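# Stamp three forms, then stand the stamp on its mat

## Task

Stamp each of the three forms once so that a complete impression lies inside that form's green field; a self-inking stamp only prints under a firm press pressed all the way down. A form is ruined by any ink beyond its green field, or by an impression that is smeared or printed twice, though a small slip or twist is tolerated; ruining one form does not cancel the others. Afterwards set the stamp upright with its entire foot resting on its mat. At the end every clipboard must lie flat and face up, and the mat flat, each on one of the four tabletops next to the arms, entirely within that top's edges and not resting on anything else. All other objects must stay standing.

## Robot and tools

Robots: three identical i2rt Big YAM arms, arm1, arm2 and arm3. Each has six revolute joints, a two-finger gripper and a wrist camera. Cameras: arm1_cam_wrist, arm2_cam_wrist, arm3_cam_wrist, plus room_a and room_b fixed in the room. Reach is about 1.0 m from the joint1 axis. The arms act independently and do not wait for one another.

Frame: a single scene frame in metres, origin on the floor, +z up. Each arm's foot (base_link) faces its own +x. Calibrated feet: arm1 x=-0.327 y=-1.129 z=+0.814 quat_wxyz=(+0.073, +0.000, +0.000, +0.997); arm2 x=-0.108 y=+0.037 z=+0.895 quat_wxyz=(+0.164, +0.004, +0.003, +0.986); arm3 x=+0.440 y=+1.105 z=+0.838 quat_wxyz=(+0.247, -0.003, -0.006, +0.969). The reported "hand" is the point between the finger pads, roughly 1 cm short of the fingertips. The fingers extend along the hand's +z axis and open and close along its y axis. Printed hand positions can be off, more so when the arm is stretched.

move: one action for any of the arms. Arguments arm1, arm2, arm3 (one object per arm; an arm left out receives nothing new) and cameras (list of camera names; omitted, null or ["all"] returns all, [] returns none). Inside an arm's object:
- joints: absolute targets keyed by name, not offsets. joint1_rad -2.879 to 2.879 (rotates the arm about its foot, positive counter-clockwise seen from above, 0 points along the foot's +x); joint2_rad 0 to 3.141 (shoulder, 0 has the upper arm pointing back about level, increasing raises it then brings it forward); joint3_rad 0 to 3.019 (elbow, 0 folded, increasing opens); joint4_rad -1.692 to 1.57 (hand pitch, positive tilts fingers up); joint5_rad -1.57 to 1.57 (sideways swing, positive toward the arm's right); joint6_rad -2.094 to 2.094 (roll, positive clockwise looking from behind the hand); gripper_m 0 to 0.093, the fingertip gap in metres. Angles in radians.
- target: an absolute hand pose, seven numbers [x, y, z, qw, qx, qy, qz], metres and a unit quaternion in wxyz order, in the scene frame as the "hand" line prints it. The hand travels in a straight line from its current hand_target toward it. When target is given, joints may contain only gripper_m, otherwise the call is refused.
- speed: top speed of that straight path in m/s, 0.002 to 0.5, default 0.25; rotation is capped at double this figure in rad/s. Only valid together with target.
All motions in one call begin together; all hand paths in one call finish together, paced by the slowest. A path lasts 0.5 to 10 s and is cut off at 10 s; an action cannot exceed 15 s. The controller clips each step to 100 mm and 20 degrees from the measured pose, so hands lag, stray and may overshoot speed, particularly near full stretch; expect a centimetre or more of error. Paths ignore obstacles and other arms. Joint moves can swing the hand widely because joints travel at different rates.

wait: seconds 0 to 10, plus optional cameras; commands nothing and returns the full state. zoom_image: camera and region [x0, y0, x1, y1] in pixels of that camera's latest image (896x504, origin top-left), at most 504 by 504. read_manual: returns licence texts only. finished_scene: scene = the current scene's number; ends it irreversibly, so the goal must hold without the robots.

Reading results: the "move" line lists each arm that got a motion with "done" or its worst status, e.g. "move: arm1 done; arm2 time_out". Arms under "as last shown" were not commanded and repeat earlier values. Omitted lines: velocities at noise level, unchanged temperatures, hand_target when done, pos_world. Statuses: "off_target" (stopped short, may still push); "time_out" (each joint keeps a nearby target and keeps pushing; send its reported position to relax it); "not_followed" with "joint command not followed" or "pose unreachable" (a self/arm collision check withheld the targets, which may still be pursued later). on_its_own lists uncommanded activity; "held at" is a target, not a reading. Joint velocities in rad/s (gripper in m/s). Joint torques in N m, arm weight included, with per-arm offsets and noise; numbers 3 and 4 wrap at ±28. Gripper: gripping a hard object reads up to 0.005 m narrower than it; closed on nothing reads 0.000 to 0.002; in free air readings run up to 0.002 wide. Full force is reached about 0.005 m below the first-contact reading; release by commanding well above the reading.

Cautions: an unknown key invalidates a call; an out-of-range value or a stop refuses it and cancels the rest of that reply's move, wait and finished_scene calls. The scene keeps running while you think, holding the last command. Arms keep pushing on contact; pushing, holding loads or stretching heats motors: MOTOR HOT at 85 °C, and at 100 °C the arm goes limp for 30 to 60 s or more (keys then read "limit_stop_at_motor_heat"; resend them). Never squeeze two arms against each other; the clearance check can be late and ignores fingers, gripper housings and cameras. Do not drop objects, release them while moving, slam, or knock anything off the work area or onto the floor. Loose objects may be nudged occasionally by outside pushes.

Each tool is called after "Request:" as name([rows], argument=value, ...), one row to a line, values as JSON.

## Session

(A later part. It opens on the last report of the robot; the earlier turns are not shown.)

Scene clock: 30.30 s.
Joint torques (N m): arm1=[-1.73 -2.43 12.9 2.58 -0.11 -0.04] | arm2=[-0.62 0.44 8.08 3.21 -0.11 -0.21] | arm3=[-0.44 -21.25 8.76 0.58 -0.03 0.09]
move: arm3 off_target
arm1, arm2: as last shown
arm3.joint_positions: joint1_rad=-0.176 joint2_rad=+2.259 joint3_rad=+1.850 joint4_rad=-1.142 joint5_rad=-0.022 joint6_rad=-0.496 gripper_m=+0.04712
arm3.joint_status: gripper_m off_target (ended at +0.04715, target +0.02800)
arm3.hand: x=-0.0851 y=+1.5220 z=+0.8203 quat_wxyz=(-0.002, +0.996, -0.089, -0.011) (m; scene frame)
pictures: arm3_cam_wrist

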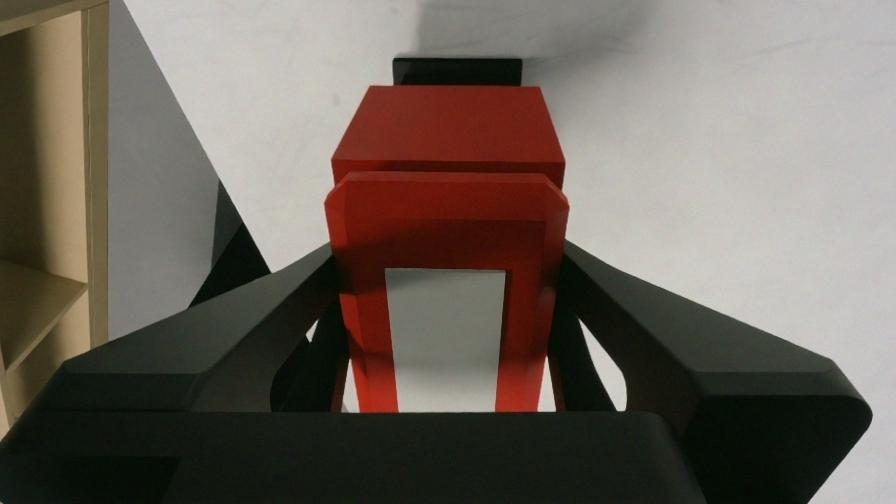

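Request:
move(arm3={"target":[-0.088,1.5205,0.93,0.001,-0.995,0.0958,0.006],"speed":0.1}, cameras=[])

Request:
move(arm3={"target":[0.235,1.555,0.92,0,-0.613,0.790,0],"speed":0.2}, cameras=["arm3_cam_wrist","room_a"])

Scene clock: 32.63 s.
Joint torques (N m): arm1=[-1.73 -2.37 12.88 2.61 -0.11 -0.04] | arm2=[-0.67 0.56 8.02 3.14 -0.13 -0.19] | arm3=[-0.38 -23.82 13.96 -0.84 0 0.08]
move: arm3 off_target
arm1.joint_positions: joint1_rad=+0.716 joint2_rad=+0.815 joint3_rad=+0.963 joint4_rad=-0.708 joint5_rad=+0.013 joint6_rad=-0.002 gripper_m=+0.09397
arm1.hand: x=-0.6639 y=-1.3409 z=+1.1926 quat_wxyz=(+0.130, +0.840, +0.243, -0.467) (m; scene frame)
arm2.joint_positions: joint1_rad=-1.776 joint2_rad=+0.450 joint3_rad=+0.647 joint4_rad=-0.731 joint5_rad=+0.033 joint6_rad=+0.025 gripper_m=+0.09396
arm2.hand: x=+0.0509 y=+0.2906 z=+1.1979 quat_wxyz=(-0.430, +0.413, -0.767, -0.238) (m; scene frame)
arm3.joint_positions: joint1_rad=-0.176 joint2_rad=+2.177 joint3_rad=+1.921 joint4_rad=-1.366 joint5_rad=-0.020 joint6_rad=-0.496 gripper_m=+0.04713
arm3.hand: x=-0.0702 y=+1.5090 z=+0.8989 quat_wxyz=(+0.017, +0.996, -0.090, +0.019) (m; scene frame)
arm3.hand_target: x=-0.0864 y=+1.5196 z=+0.9303 quat_wxyz=(-0.002, +0.995, -0.096, -0.007) (m; scene frame)
arm3.hand_status: off_target (0.038 m and 3.6 deg from the pose sent, 0.110 m and 0.9 deg at the start)
pictures: none

Scene clock: 39.00 s.
Joint torques (N m): arm1=[-1.73 -2.43 12.92 2.58 -0.12 -0.04] | arm2=[-0.79 -0.03 7.86 3.18 -0.13 -0.26] | arm3=[-1.08 -17.55 7.08 0.42 0.12 0.12]
move: arm3 off_target
arm1, arm2: as last shown
arm3.joint_positions: joint1_rad=-0.642 joint2_rad=+1.761 joint3_rad=+1.300 joint4_rad=-1.140 joint5_rad=-0.029 joint6_rad=+0.642 gripper_m=+0.04715
arm3.hand: x=+0.2294 y=+1.5525 z=+0.9150 quat_wxyz=(+0.012, +0.627, -0.779, +0.010) (m; scene frame)
arm3.hand_target: x=+0.2331 y=+1.5531 z=+0.9199 quat_wxyz=(+0.008, +0.617, -0.787, +0.001) (m; scene frame)
arm3.hand_status: off_target (0.008 m and 2.7 deg from the pose sent, 0.309 m and 94.1 deg at the start)
pictures: arm3_cam_wrist, room_a

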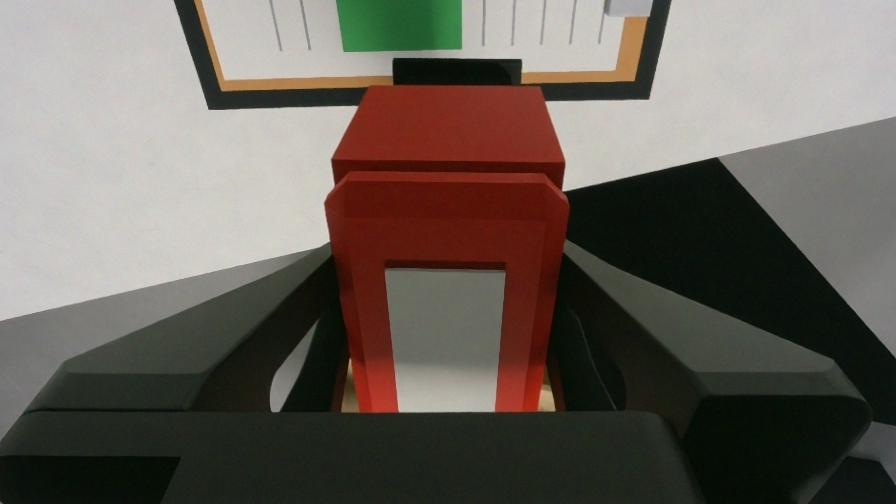

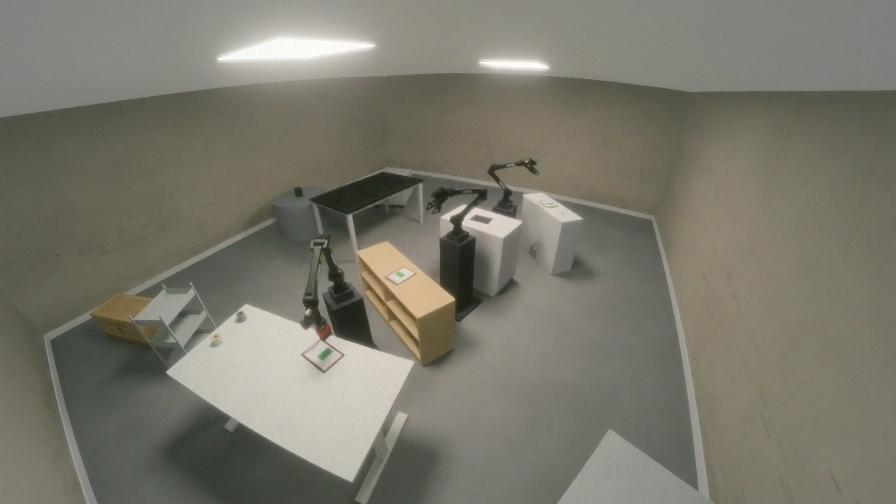

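Request:
move(arm3={"target":[0.2195,1.614,0.875,0.0116,-0.638,0.770,0.0096],"speed":0.1}, cameras=["arm3_cam_wrist"])

Scene clock: 41.07 s.
Joint torques (N m): arm1=[-1.73 -2.43 12.9 2.61 -0.12 -0.04] | arm2=[-0.5 1.08 8.09 3.26 -0.15 -0.21] | arm3=[-1.49 -16.73 12.21 0.4 0.17 -0.28]
move: arm3 off_target
arm1, arm2: as last shown
arm3.joint_positions: joint1_rad=-0.650 joint2_rad=+1.901 joint3_rad=+1.353 joint4_rad=-1.059 joint5_rad=+0.001 joint6_rad=+0.630 gripper_m=+0.04715
arm3.hand: x=+0.2253 y=+1.5852 z=+0.8633 quat_wxyz=(-0.002, +0.629, -0.777, +0.017) (m; scene frame)
arm3.hand_target: x=+0.2200 y=+1.6129 z=+0.8759 quat_wxyz=(-0.012, +0.634, -0.773, -0.010) (m; scene frame)
arm3.hand_status: off_target (0.032 m and 3.4 deg from the pose sent, 0.074 m and 3.8 deg at the start)
pictures: arm3_cam_wrist

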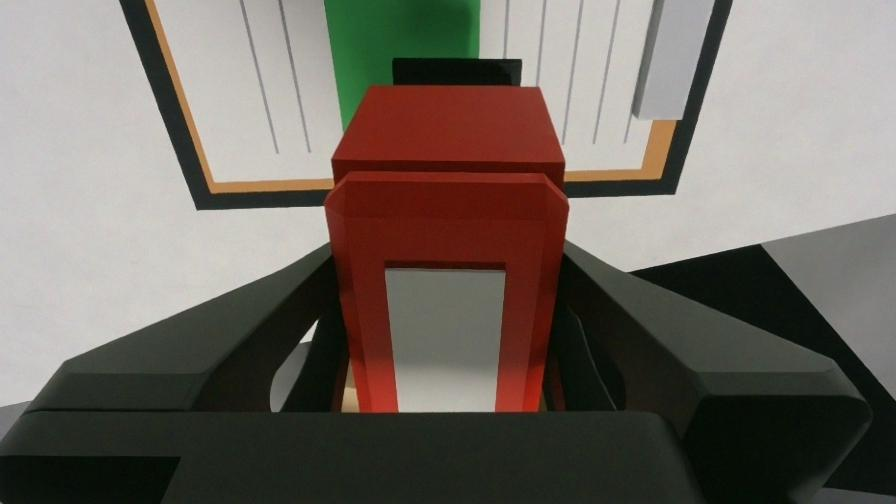

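Request:
move(arm3={"target":[0.211,1.640,0.862,0.019,-0.653,0.758,0.0163],"speed":0.08}, cameras=["arm3_cam_wrist"])

Scene clock: 42.53 s.
Joint torques (N m): arm1=[-1.67 -2.49 12.9 2.59 -0.12 -0.04] | arm2=[-0.21 0.67 8.17 3.19 -0.11 -0.2] | arm3=[-1.67 -17.85 12.89 0.38 0.2 -0.24]
move: arm3 off_target
arm1, arm2: as last shown
arm3.joint_positions: joint1_rad=-0.651 joint2_rad=+1.971 joint3_rad=+1.418 joint4_rad=-1.043 joint5_rad=+0.010 joint6_rad=+0.579 gripper_m=+0.04715
arm3.hand: x=+0.2173 y=+1.6086 z=+0.8479 quat_wxyz=(-0.008, +0.649, -0.761, +0.013) (m; scene frame)
arm3.hand_target: x=+0.2118 y=+1.6381 z=+0.8628 quat_wxyz=(-0.019, +0.652, -0.757, -0.016) (m; scene frame)
arm3.hand_status: off_target (0.035 m and 3.6 deg from the pose sent, 0.057 m and 5.5 deg at the start)
pictures: arm3_cam_wrist

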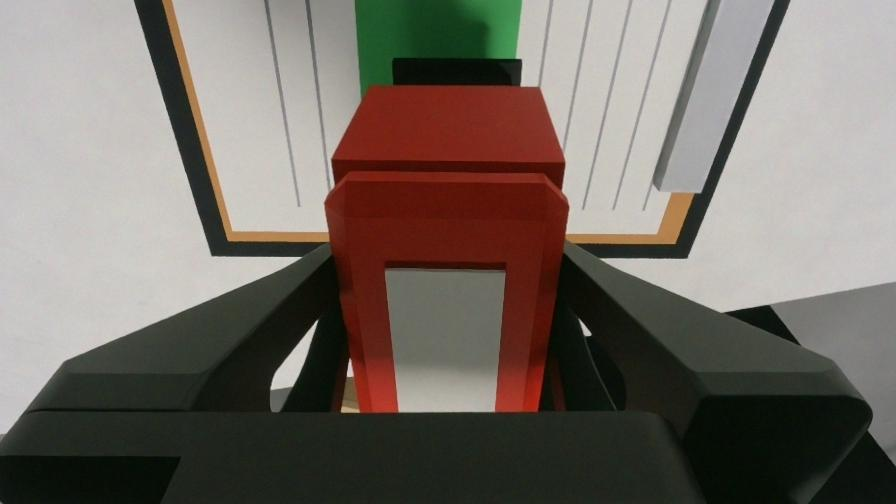

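Request:
move(arm3={"target":[0.2055,1.646,0.852,0.022,-0.653,0.758,0.018],"speed":0.06}, cameras=["arm3_cam_wrist"])

Scene clock: 44.17 s.
Joint torques (N m): arm1=[-1.73 -2.43 12.92 2.59 -0.12 -0.04] | arm2=[0.03 0.56 7.99 3.22 -0.13 -0.2] | arm3=[-1.14 -17.9 12.4 0.49 0.23 -0.2]
move: arm3 off_target
arm1, arm2: as last shown
arm3.joint_positions: joint1_rad=-0.651 joint2_rad=+1.998 joint3_rad=+1.436 joint4_rad=-1.028 joint5_rad=+0.015 joint6_rad=+0.578 gripper_m=+0.04715
arm3.hand: x=+0.2145 y=+1.6169 z=+0.8394 quat_wxyz=(-0.011, +0.649, -0.760, +0.010) (m; scene frame)
arm3.hand_target: x=+0.2062 y=+1.6445 z=+0.8529 quat_wxyz=(-0.022, +0.653, -0.757, -0.018) (m; scene frame)
arm3.hand_status: off_target (0.033 m and 3.5 deg from the pose sent, 0.039 m and 3.9 deg at the start)
pictures: arm3_cam_wrist

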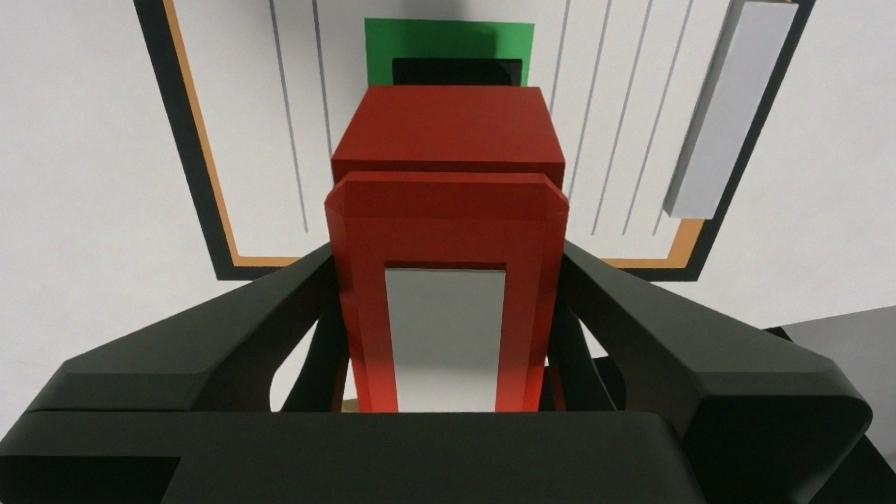

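Request:
move(arm3={"target":[0.2020,1.646,0.840,0.024,-0.653,0.758,0.02],"speed":0.05}, cameras=["arm3_cam_wrist"])

Scene clock: 45.57 s.
Joint torques (N m): arm1=[-1.73 -2.49 12.92 2.59 -0.11 -0.03] | arm2=[-1.2 1.08 8.18 2.99 -0.1 -0.23] | arm3=[-0.79 -18.2 11.78 0.57 0.22 -0.13]
move: arm3 off_target
arm1, arm2: as last shown
arm3.joint_positions: joint1_rad=-0.651 joint2_rad=+2.016 joint3_rad=+1.436 joint4_rad=-0.999 joint5_rad=+0.018 joint6_rad=+0.578 gripper_m=+0.04715
arm3.hand: x=+0.2132 y=+1.6215 z=+0.8296 quat_wxyz=(-0.014, +0.649, -0.760, +0.005) (m; scene frame)
arm3.hand_target: x=+0.2025 y=+1.6450 z=+0.8407 quat_wxyz=(-0.024, +0.652, -0.757, -0.020) (m; scene frame)
arm3.hand_status: off_target (0.029 m and 3.2 deg from the pose sent, 0.032 m and 3.8 deg at the start)
pictures: arm3_cam_wrist

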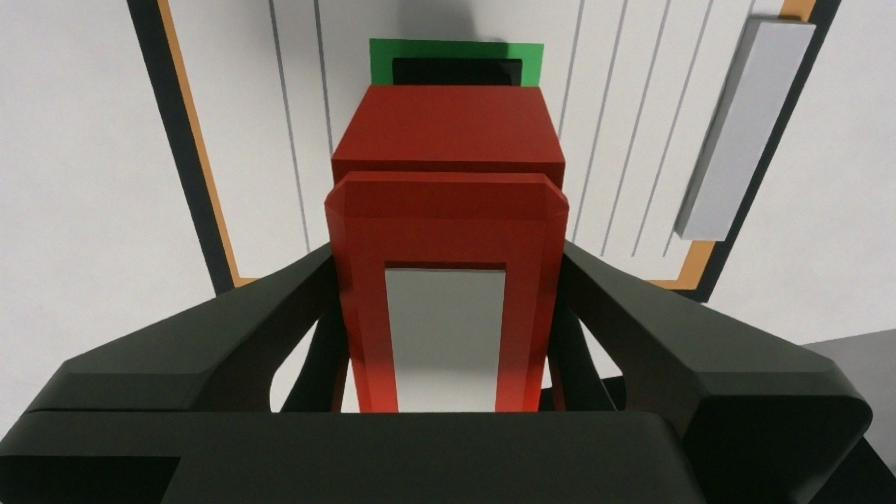

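Request:
move(arm3={"target":[0.2025,1.635,0.834,0.024,-0.653,0.758,0.02],"speed":0.05}, cameras=["arm3_cam_wrist"])

Scene clock: 46.67 s.
Joint torques (N m): arm1=[-1.79 -2.43 12.9 2.58 -0.11 -0.04] | arm2=[-1.03 0.62 8.23 3.19 -0.14 -0.22] | arm3=[0.03 -19.25 8.79 0.64 0.21 -0.07]
move: arm3 off_target
arm1, arm2: as last shown
arm3.joint_positions: joint1_rad=-0.651 joint2_rad=+2.016 joint3_rad=+1.436 joint4_rad=-0.973 joint5_rad=+0.018 joint6_rad=+0.578 gripper_m=+0.04715
arm3.hand: x=+0.2106 y=+1.6273 z=+0.8297 quat_wxyz=(-0.018, +0.649, -0.760, -0.007) (m; scene frame)
arm3.hand_target: x=+0.2026 y=+1.6347 z=+0.8341 quat_wxyz=(-0.024, +0.652, -0.757, -0.020) (m; scene frame)
arm3.hand_status: off_target (0.012 m and 1.7 deg from the pose sent, 0.018 m and 3.2 deg at the start)
pictures: arm3_cam_wrist

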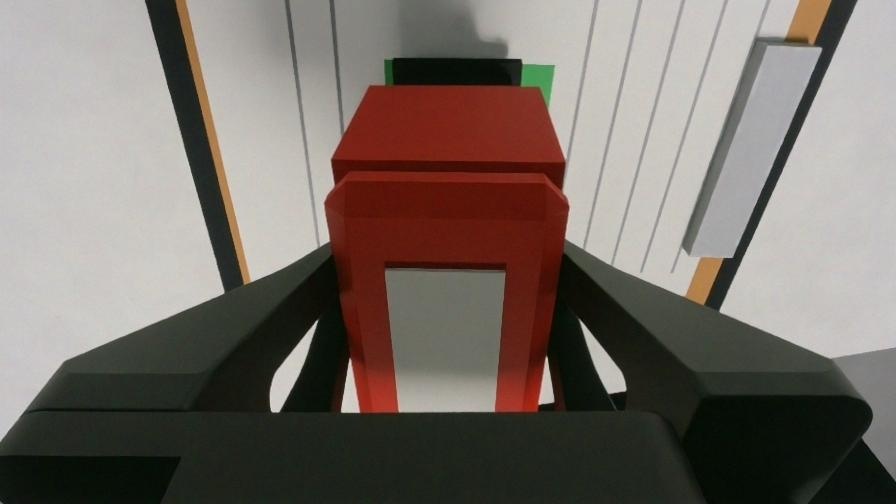

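Request:
move(arm3={"target":[0.2115,1.612,0.834,0.022,-0.653,0.758,0.018],"speed":0.05}, cameras=["arm3_cam_wrist"])

Scene clock: 47.97 s.
Joint torques (N m): arm1=[-1.73 -2.55 12.9 2.61 -0.11 -0.03] | arm2=[-0.15 1.03 8.25 3.12 -0.14 -0.21] | arm3=[-0.15 -20.25 6.53 0.69 0.13 -0.04]
move: arm3 done
arm1, arm2: as last shown
arm3.joint_positions: joint1_rad=-0.651 joint2_rad=+1.986 joint3_rad=+1.379 joint4_rad=-0.944 joint5_rad=+0.018 joint6_rad=+0.578 gripper_m=+0.04715
arm3.hand: x=+0.2167 y=+1.6136 z=+0.8273 quat_wxyz=(-0.018, +0.649, -0.760, -0.008) (m; scene frame)
arm3.hand_target: x=+0.2115 y=+1.6120 z=+0.8340 quat_wxyz=(-0.022, +0.652, -0.757, -0.018) (m; scene frame)
arm3.hand_status: done (0.009 m and 1.4 deg from the pose sent, 0.016 m and 1.4 deg at the start)
pictures: arm3_cam_wrist

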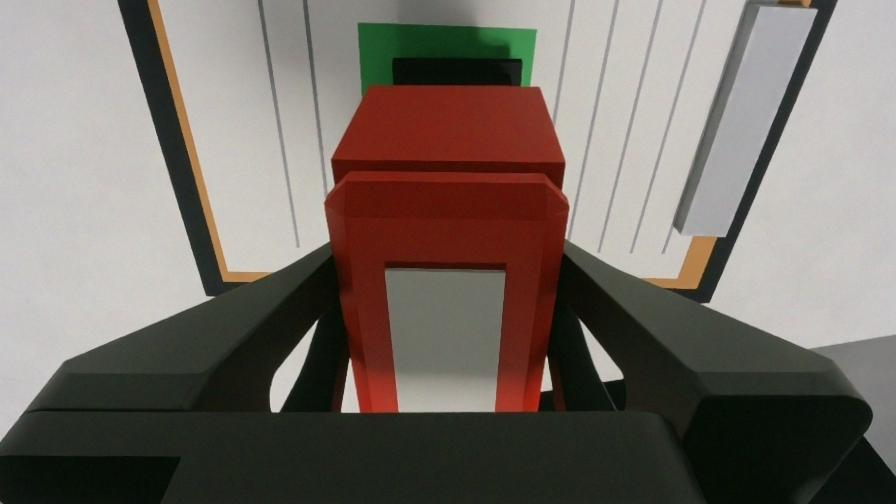

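Request:
move(arm3={"target":[0.2035,1.613,0.826,0.015,-0.653,0.758,0.012],"speed":0.05}, cameras=["arm3_cam_wrist"])

Scene clock: 49.17 s.
Joint torques (N m): arm1=[-1.73 -2.43 12.9 2.58 -0.11 -0.04] | arm2=[0.03 1.26 8.08 3.14 -0.13 -0.19] | arm3=[-0.09 -18.08 8.24 0.25 -0.18 0.05]
move: arm3 done
arm1.joint_positions: joint1_rad=+0.716 joint2_rad=+0.815 joint3_rad=+0.963 joint4_rad=-0.708 joint5_rad=+0.013 joint6_rad=-0.002 gripper_m=+0.09397
arm1.hand: x=-0.6639 y=-1.3409 z=+1.1926 quat_wxyz=(+0.130, +0.840, +0.243, -0.467) (m; scene frame)
arm2.joint_positions: joint1_rad=-1.776 joint2_rad=+0.450 joint3_rad=+0.647 joint4_rad=-0.731 joint5_rad=+0.033 joint6_rad=+0.025 gripper_m=+0.09396
arm2.hand: x=+0.0509 y=+0.2906 z=+1.1979 quat_wxyz=(-0.430, +0.413, -0.767, -0.238) (m; scene frame)
arm3.joint_positions: joint1_rad=-0.641 joint2_rad=+1.986 joint3_rad=+1.379 joint4_rad=-0.944 joint5_rad=+0.015 joint6_rad=+0.578 gripper_m=+0.04715
arm3.hand: x=+0.2112 y=+1.6112 z=+0.8273 quat_wxyz=(-0.016, +0.653, -0.757, -0.008) (m; scene frame)
arm3.hand_target: x=+0.2035 y=+1.6129 z=+0.8260 quat_wxyz=(-0.015, +0.653, -0.757, -0.012) (m; scene frame)
arm3.hand_status: done (0.008 m and 0.5 deg from the pose sent, 0.013 m and 0.8 deg at the start)
pictures: arm3_cam_wrist

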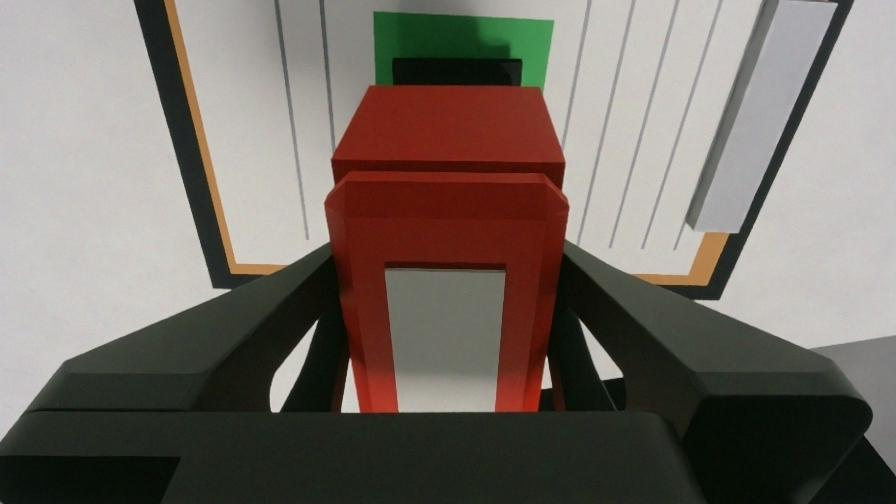

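Request:
move(arm3={"target":[0.2030,1.621,0.816,0.012,-0.639,0.769,0.010],"speed":0.05}, cameras=["arm3_cam_wrist"])

Scene clock: 50.33 s.
Joint torques (N m): arm1=[-1.79 -2.43 12.92 2.59 -0.12 -0.04] | arm2=[0.5 0.67 8.05 3.43 -0.14 -0.13] | arm3=[-0.21 -16.85 10.09 0.24 -0.16 0.2]
move: arm3 off_target
arm1, arm2: as last shown
arm3.joint_positions: joint1_rad=-0.641 joint2_rad=+2.002 joint3_rad=+1.379 joint4_rad=-0.944 joint5_rad=+0.010 joint6_rad=+0.581 gripper_m=+0.04715
arm3.hand: x=+0.2115 y=+1.6088 z=+0.8189 quat_wxyz=(-0.012, +0.652, -0.758, -0.001) (m; scene frame)
arm3.hand_target: x=+0.2033 y=+1.6206 z=+0.8162 quat_wxyz=(-0.012, +0.643, -0.766, -0.010) (m; scene frame)
arm3.hand_status: off_target (0.015 m and 2.2 deg from the pose sent, 0.017 m and 2.2 deg at the start)
pictures: arm3_cam_wrist

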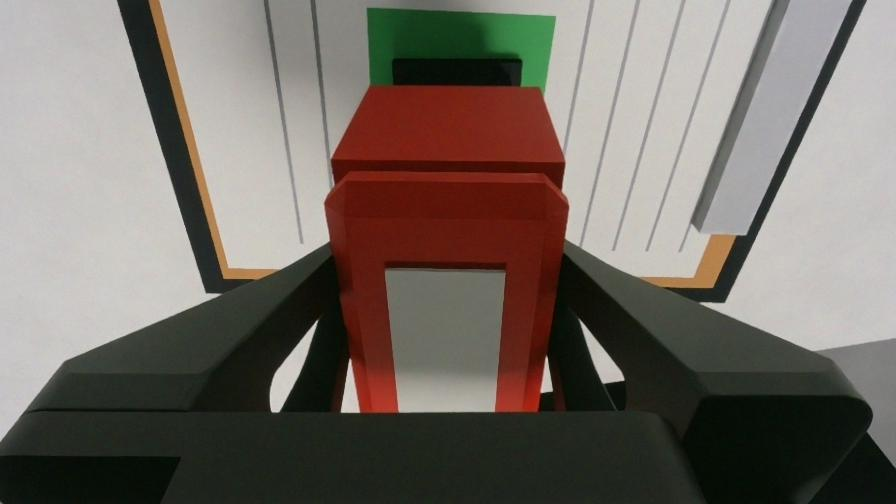

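Request:
move(arm3={"target":[0.2015,1.631,0.821,0.014,-0.624,0.781,0.010],"speed":0.05}, cameras=["arm3_cam_wrist"])

Scene clock: 51.63 s.
Joint torques (N m): arm1=[-1.73 -2.43 12.9 2.58 -0.12 -0.04] | arm2=[-1.32 0.44 8.14 2.96 -0.13 -0.17] | arm3=[-0.5 -16.62 12.01 -0.25 0.01 0.15]
move: arm3 off_target
arm1, arm2: as last shown
arm3.joint_positions: joint1_rad=-0.641 joint2_rad=+2.007 joint3_rad=+1.391 joint4_rad=-0.956 joint5_rad=+0.010 joint6_rad=+0.628 gripper_m=+0.04715
arm3.hand: x=+0.2108 y=+1.6105 z=+0.8197 quat_wxyz=(-0.011, +0.634, -0.774, +0.001) (m; scene frame)
arm3.hand_target: x=+0.2020 y=+1.6300 z=+0.8213 quat_wxyz=(-0.014, +0.624, -0.781, -0.010) (m; scene frame)
arm3.hand_status: off_target (0.023 m and 1.9 deg from the pose sent, 0.024 m and 4.2 deg at the start)
pictures: arm3_cam_wrist

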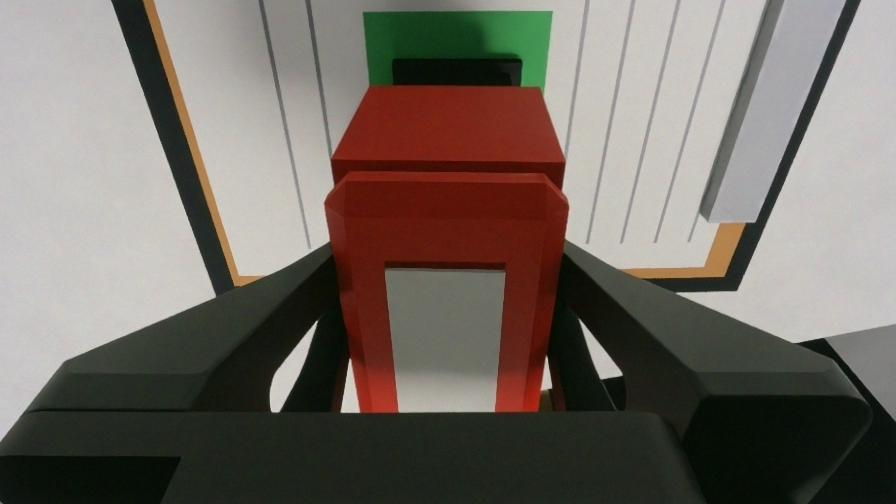

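Request:
move(arm3={"target":[0.2005,1.640,0.816,0.014,-0.624,0.781,0.010],"speed":0.05}, cameras=["arm3_cam_wrist"])

Scene clock: 53.67 s.
Joint torques (N m): arm1=[-1.67 -2.43 12.9 2.58 -0.12 -0.04] | arm2=[-1.08 0.62 8.25 3.22 -0.08 -0.19] | arm3=[-1.44 -16.26 12.07 0.08 0.01 0.11]
move: arm3 off_target
arm1.joint_positions: joint1_rad=+0.716 joint2_rad=+0.815 joint3_rad=+0.963 joint4_rad=-0.708 joint5_rad=+0.012 joint6_rad=-0.002 gripper_m=+0.09397
arm1.hand: x=-0.6637 y=-1.3411 z=+1.1926 quat_wxyz=(+0.131, +0.840, +0.244, -0.466) (m; scene frame)
arm2: as last shown
arm3.joint_positions: joint1_rad=-0.641 joint2_rad=+2.024 joint3_rad=+1.421 joint4_rad=-0.964 joint5_rad=+0.010 joint6_rad=+0.630 gripper_m=+0.04715
arm3.hand: x=+0.2069 y=+1.6189 z=+0.8198 quat_wxyz=(-0.012, +0.633, -0.774, -0.001) (m; scene frame)
arm3.hand_target: x=+0.2009 y=+1.6392 z=+0.8165 quat_wxyz=(-0.014, +0.624, -0.781, -0.011) (m; scene frame)
arm3.hand_status: off_target (0.022 m and 1.7 deg from the pose sent, 0.031 m and 1.9 deg at the start)
pictures: arm3_cam_wrist

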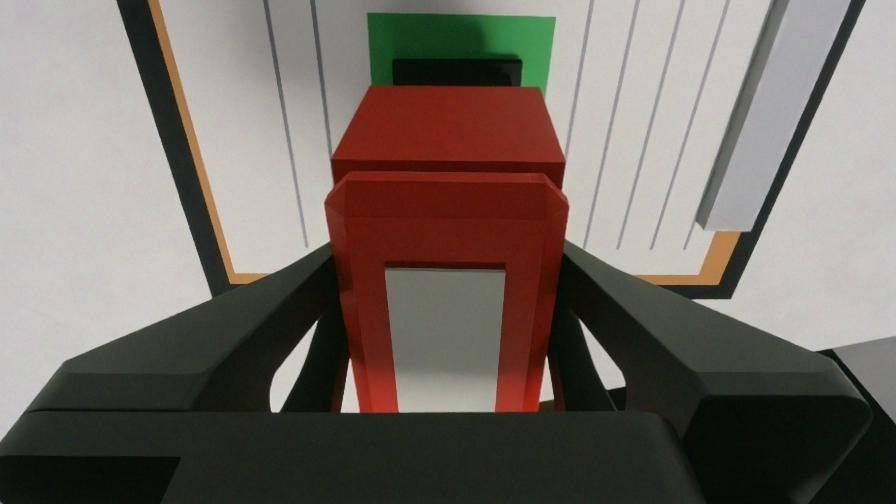

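Request:
move(arm2={"target":[0.05,0.72,1.12,0.625,-0.375,0.488,0.480]}, cameras=["arm2_cam_wrist"])

Scene clock: 57.23 s.
Joint torques (N m): arm1=[-1.73 -2.49 12.92 2.58 -0.11 -0.04] | arm2=[1.03 -17.49 8.13 3.06 -0.13 -0.31] | arm3=[-1.38 -16.32 12.07 -0.05 0.03 0.12]
move: arm2 off_target
arm1: as last shown
arm2.joint_positions: joint1_rad=-1.463 joint2_rad=+1.901 joint3_rad=+1.013 joint4_rad=+1.103 joint5_rad=+0.061 joint6_rad=+0.002 gripper_m=+0.09396
arm2.hand: x=+0.0560 y=+0.7091 z=+1.1127 quat_wxyz=(-0.616, +0.372, -0.509, -0.473) (m; scene frame)
arm2.hand_target: x=+0.0520 y=+0.7197 z=+1.1198 quat_wxyz=(-0.627, +0.370, -0.492, -0.478) (m; scene frame)
arm2.hand_status: off_target (0.014 m and 2.7 deg from the pose sent, 0.436 m and 48.4 deg at the start)
arm3.joint_positions: joint1_rad=-0.641 joint2_rad=+2.025 joint3_rad=+1.421 joint4_rad=-0.965 joint5_rad=+0.010 joint6_rad=+0.630 gripper_m=+0.04715
arm3.hand: x=+0.2070 y=+1.6187 z=+0.8197 quat_wxyz=(-0.012, +0.633, -0.774, -0.001) (m; scene frame)
pictures: arm2_cam_wrist

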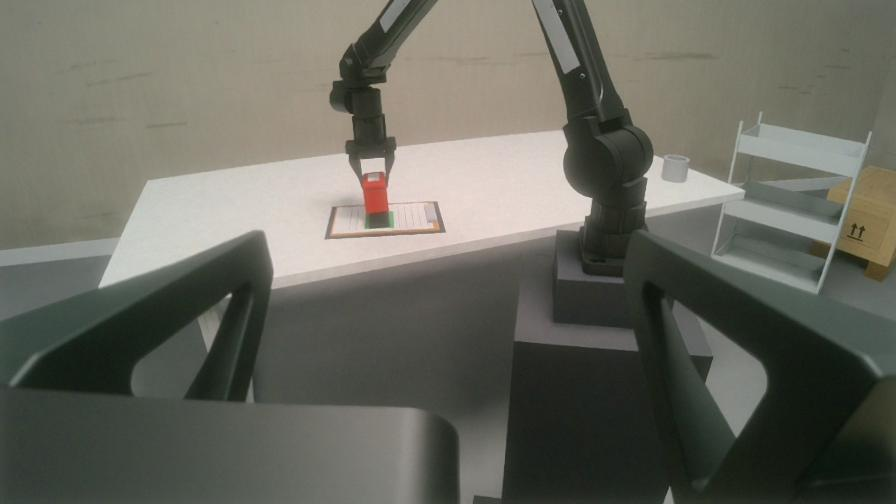

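Great view.

Request:
zoom_image(camera="arm2_cam_wrist", region=[310, 150, 460, 250])

Scaled by 3.360 from the camera's 896x504 image, which has a finer 1280x720 frame.

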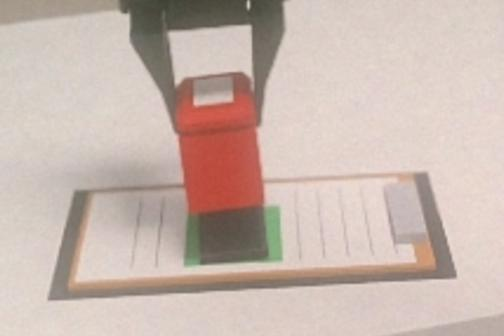

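Request:
move(arm3={"target":[0.1995,1.651,0.848,0.014,-0.624,0.781,0.010],"speed":0.05}, cameras=["arm3_cam_wrist","arm2_cam_wrist"])

Request:
zoom_image(camera="arm2_cam_wrist", region=[310, 150, 460, 250])

Scene clock: 60.63 s.
Joint torques (N m): arm1=[-1.61 -2.49 12.92 2.59 -0.11 -0.04] | arm2=[1.14 -17.14 8.21 3.23 -0.14 -0.25] | arm3=[-1.9 -19.14 12.49 -0.73 0 0.03]
move: arm3 off_target
arm1: as last shown
arm2.joint_positions: joint1_rad=-1.463 joint2_rad=+1.901 joint3_rad=+1.013 joint4_rad=+1.103 joint5_rad=+0.061 joint6_rad=+0.001 gripper_m=+0.09396
arm2.hand: x=+0.0560 y=+0.7091 z=+1.1127 quat_wxyz=(-0.616, +0.372, -0.508, -0.472) (m; scene frame)
arm3.joint_positions: joint1_rad=-0.642 joint2_rad=+2.036 joint3_rad=+1.482 joint4_rad=-1.031 joint5_rad=+0.010 joint6_rad=+0.630 gripper_m=+0.04715
arm3.hand: x=+0.2034 y=+1.6278 z=+0.8333 quat_wxyz=(-0.010, +0.633, -0.774, +0.007) (m; scene frame)
arm3.hand_target: x=+0.2000 y=+1.6503 z=+0.8484 quat_wxyz=(-0.014, +0.624, -0.781, -0.011) (m; scene frame)
arm3.hand_status: off_target (0.028 m and 2.4 deg from the pose sent, 0.044 m and 1.7 deg at the start)
pictures: arm2_cam_wrist, arm3_cam_wrist

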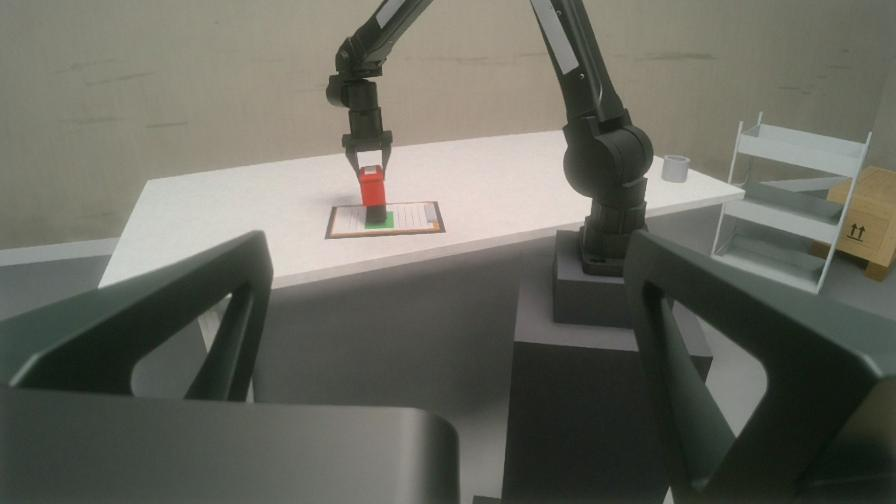

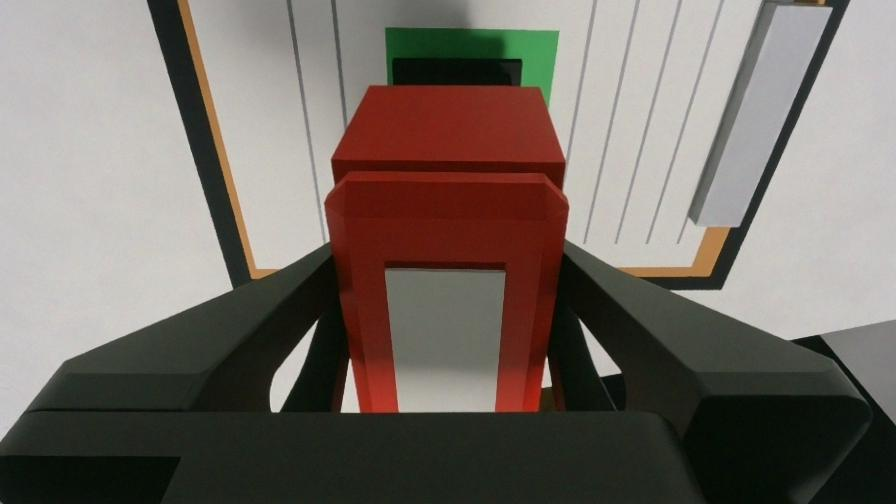

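Scaled by 3.360 from the camera's 896x504 image, which has a finer 1280x720 frame.

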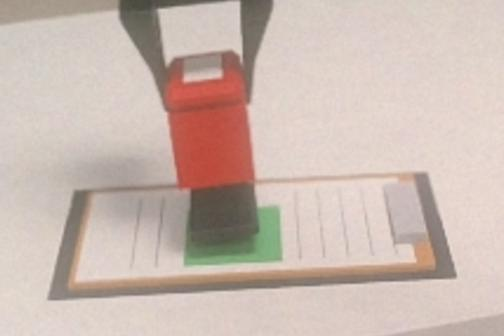

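Request:
move(arm3={"target":[0.2110,1.648,0.828,0.014,-0.624,0.781,0.010],"speed":0.05}, cameras=["arm3_cam_wrist","arm2_cam_wrist"])

Request:
zoom_image(camera="arm2_cam_wrist", region=[310, 150, 460, 250])

Scene clock: 61.83 s.
Joint torques (N m): arm1=[-1.79 -2.49 12.92 2.59 -0.12 -0.04] | arm2=[0.5 -17.44 8.35 3.25 -0.14 -0.24] | arm3=[-1.26 -18.37 9.25 0.5 0.01 -0.11]
move: arm3 off_target
arm1, arm2: as last shown
arm3.joint_positions: joint1_rad=-0.659 joint2_rad=+2.042 joint3_rad=+1.482 joint4_rad=-1.008 joint5_rad=+0.010 joint6_rad=+0.630 gripper_m=+0.04715
arm3.hand: x=+0.2105 y=+1.6361 z=+0.8296 quat_wxyz=(-0.012, +0.626, -0.780, -0.001) (m; scene frame)
arm3.hand_target: x=+0.2111 y=+1.6476 z=+0.8281 quat_wxyz=(-0.014, +0.624, -0.781, -0.010) (m; scene frame)
arm3.hand_status: off_target (0.012 m and 1.1 deg from the pose sent, 0.022 m and 2.4 deg at the start)
pictures: arm2_cam_wrist, arm3_cam_wrist

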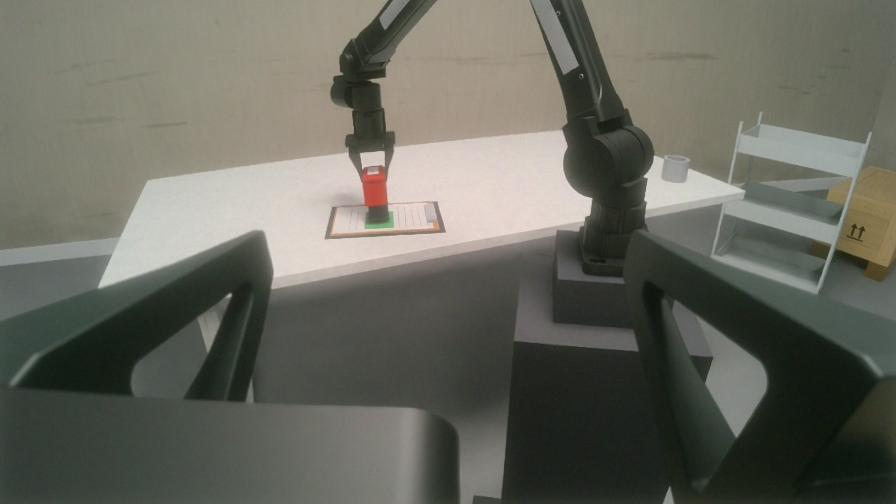

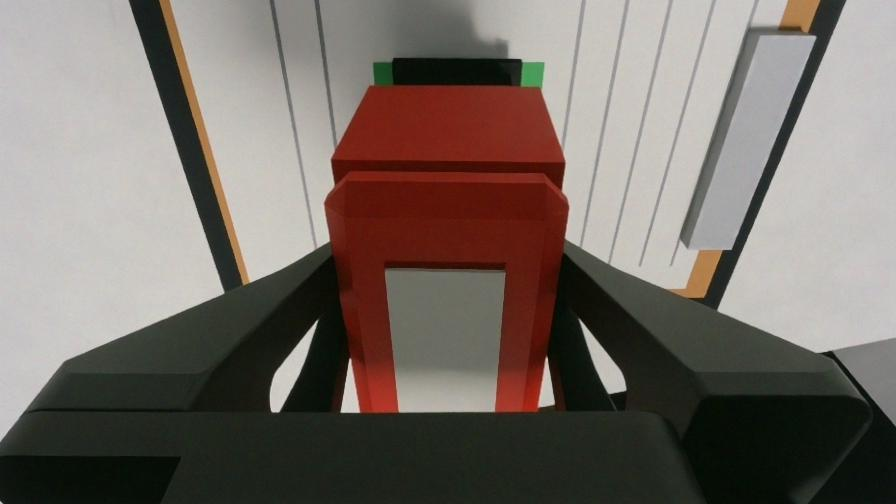

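Scaled by 3.360 from the camera's 896x504 image, which has a finer 1280x720 frame.

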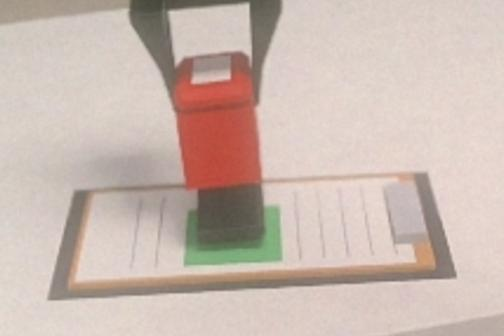

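Request:
move(arm3={"target":[0.2095,1.624,0.832,0.012,-0.624,0.781,0.009],"speed":0.05}, cameras=["arm3_cam_wrist","arm2_cam_wrist"])

Request:
zoom_image(camera="arm2_cam_wrist", region=[310, 150, 460, 250])

Scene clock: 63.17 s.
Joint torques (N m): arm1=[-1.67 -2.43 12.89 2.59 -0.12 -0.04] | arm2=[1.14 -16.85 8.23 2.96 -0.15 -0.23] | arm3=[0.09 -20.89 6.71 0.59 -0.11 0.04]
move: arm3 done
arm1, arm2: as last shown
arm3.joint_positions: joint1_rad=-0.659 joint2_rad=+2.026 joint3_rad=+1.442 joint4_rad=-0.988 joint5_rad=+0.010 joint6_rad=+0.630 gripper_m=+0.04715
arm3.hand: x=+0.2149 y=+1.6262 z=+0.8258 quat_wxyz=(-0.011, +0.626, -0.780, +0.001) (m; scene frame)
arm3.hand_target: x=+0.2096 y=+1.6239 z=+0.8319 quat_wxyz=(-0.012, +0.624, -0.781, -0.009) (m; scene frame)
arm3.hand_status: done (0.009 m and 1.2 deg from the pose sent, 0.012 m and 1.0 deg at the start)
pictures: arm2_cam_wrist, arm3_cam_wrist

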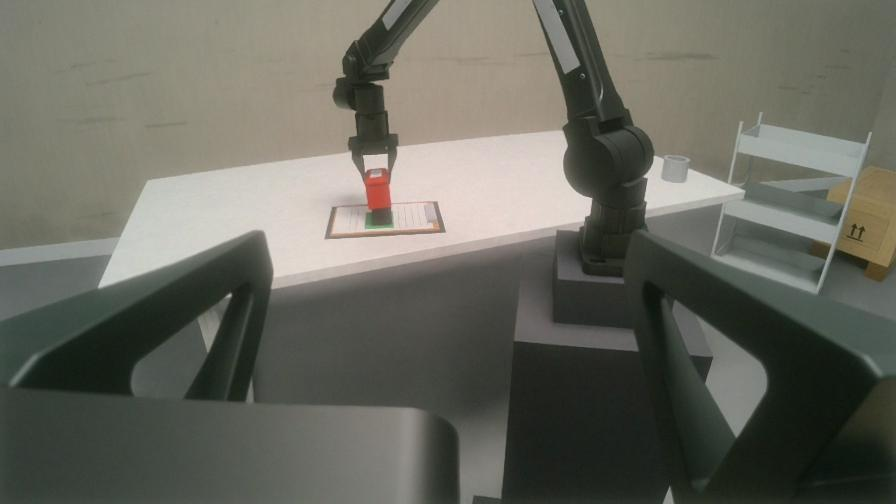

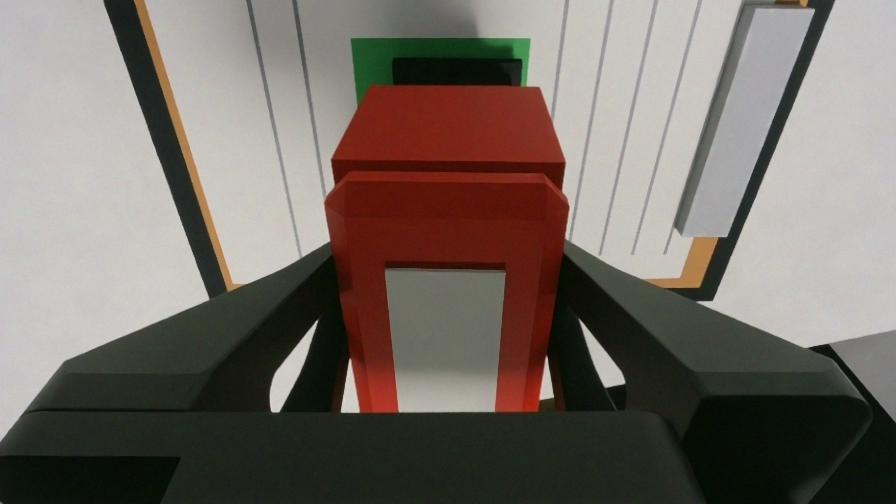

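Scaled by 3.360 from the camera's 896x504 image, which has a finer 1280x720 frame.

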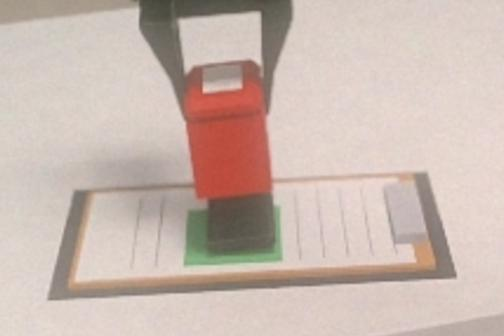

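Request:
move(arm3={"target":[0.2005,1.629,0.822,0.012,-0.624,0.781,0.009],"speed":0.05}, cameras=["arm3_cam_wrist","arm2_cam_wrist"])

Request:
zoom_image(camera="arm2_cam_wrist", region=[310, 150, 460, 250])

Scene clock: 64.37 s.
Joint torques (N m): arm1=[-1.73 -2.49 12.9 2.59 -0.11 -0.04] | arm2=[1.03 -16.85 8.36 3.18 -0.1 -0.23] | arm3=[-0.38 -18.61 8.35 0.54 -0.11 0.12]
move: arm3 done
arm1, arm2: as last shown
arm3.joint_positions: joint1_rad=-0.649 joint2_rad=+2.026 joint3_rad=+1.442 joint4_rad=-0.979 joint5_rad=+0.010 joint6_rad=+0.633 gripper_m=+0.04715
arm3.hand: x=+0.2086 y=+1.6259 z=+0.8257 quat_wxyz=(-0.012, +0.629, -0.778, -0.003) (m; scene frame)
arm3.hand_target: x=+0.2006 y=+1.6290 z=+0.8221 quat_wxyz=(-0.012, +0.624, -0.781, -0.009) (m; scene frame)
arm3.hand_status: done (0.009 m and 0.9 deg from the pose sent, 0.015 m and 1.2 deg at the start)
pictures: arm2_cam_wrist, arm3_cam_wrist

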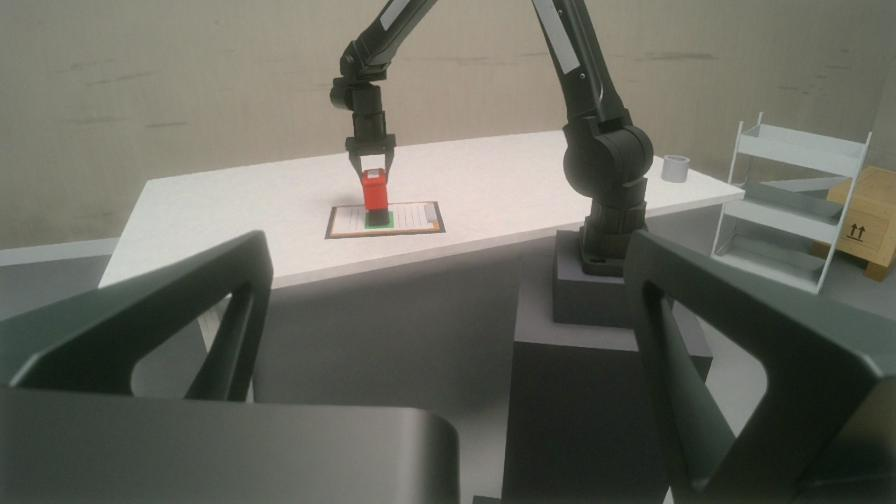

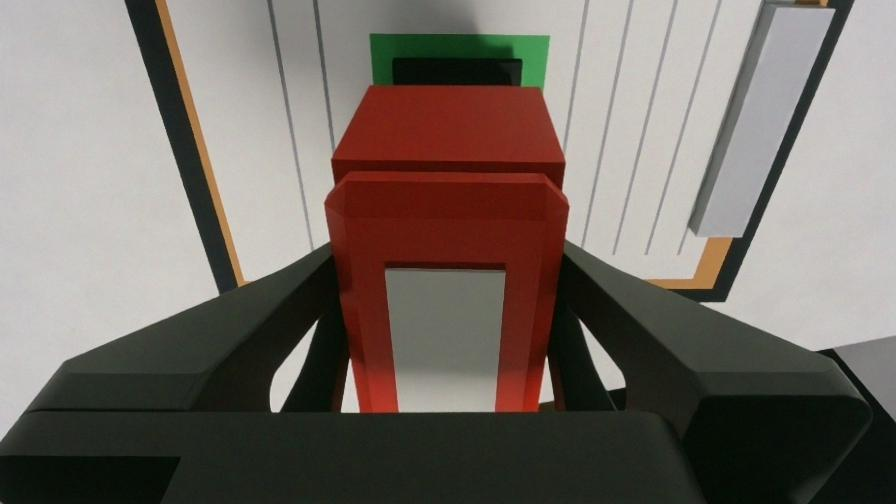

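Scaled by 3.360 from the camera's 896x504 image, which has a finer 1280x720 frame.

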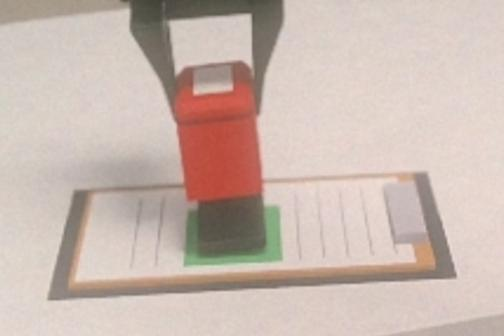

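Request:
move(arm3={"target":[0.2005,1.630,0.800,0.009,-0.626,0.779,0.006],"speed":0.06}, cameras=["arm3_cam_wrist","arm2_cam_wrist"])

Request:
zoom_image(camera="arm2_cam_wrist", region=[310, 150, 460, 250])

Scene clock: 65.43 s.
Joint torques (N m): arm1=[-1.73 -2.49 12.9 2.58 -0.11 -0.04] | arm2=[0.91 -16.85 8.25 3.06 -0.16 -0.27] | arm3=[-0.15 -16.67 7.88 1.21 -0.11 0.07]
move: arm3 off_target
arm1.joint_positions: joint1_rad=+0.716 joint2_rad=+0.815 joint3_rad=+0.963 joint4_rad=-0.708 joint5_rad=+0.012 joint6_rad=+0.000 gripper_m=+0.09397
arm1.hand: x=-0.6637 y=-1.3411 z=+1.1926 quat_wxyz=(+0.131, +0.840, +0.243, -0.466) (m; scene frame)
arm2: as last shown
arm3.joint_positions: joint1_rad=-0.649 joint2_rad=+2.037 joint3_rad=+1.442 joint4_rad=-0.962 joint5_rad=+0.006 joint6_rad=+0.633 gripper_m=+0.04715
arm3.hand: x=+0.2069 y=+1.6279 z=+0.8197 quat_wxyz=(-0.011, +0.629, -0.777, -0.007) (m; scene frame)
arm3.hand_target: x=+0.2010 y=+1.6288 z=+0.8005 quat_wxyz=(-0.009, +0.626, -0.779, -0.005) (m; scene frame)
arm3.hand_status: off_target (0.021 m and 0.4 deg from the pose sent, 0.027 m and 0.6 deg at the start)
pictures: arm2_cam_wrist, arm3_cam_wrist

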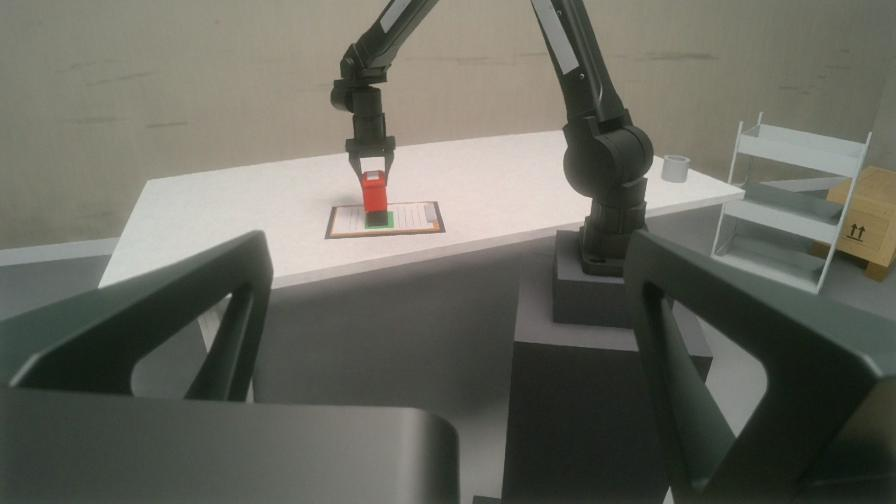

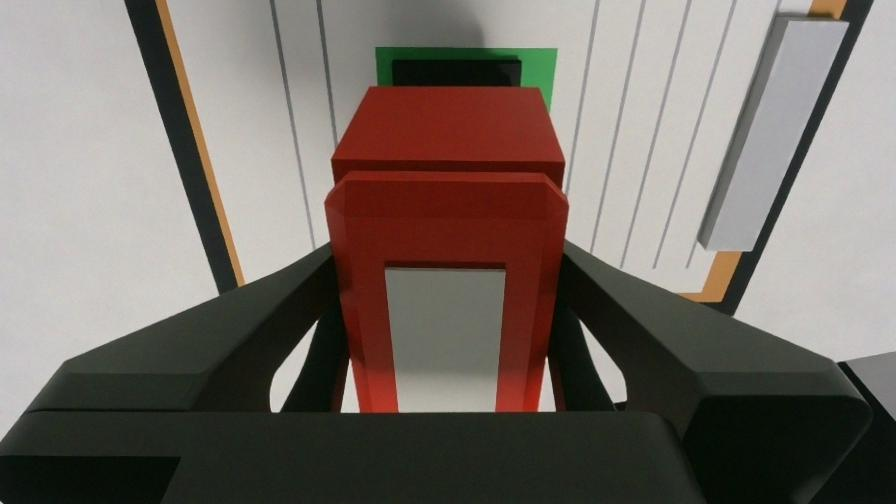

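Scaled by 3.360 from the camera's 896x504 image, which has a finer 1280x720 frame.

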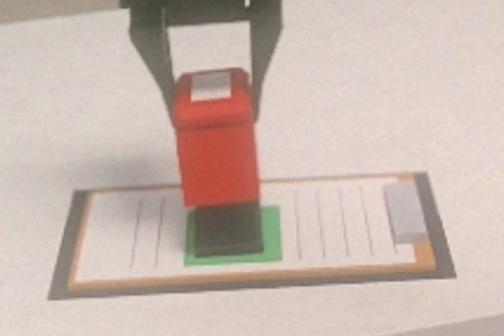

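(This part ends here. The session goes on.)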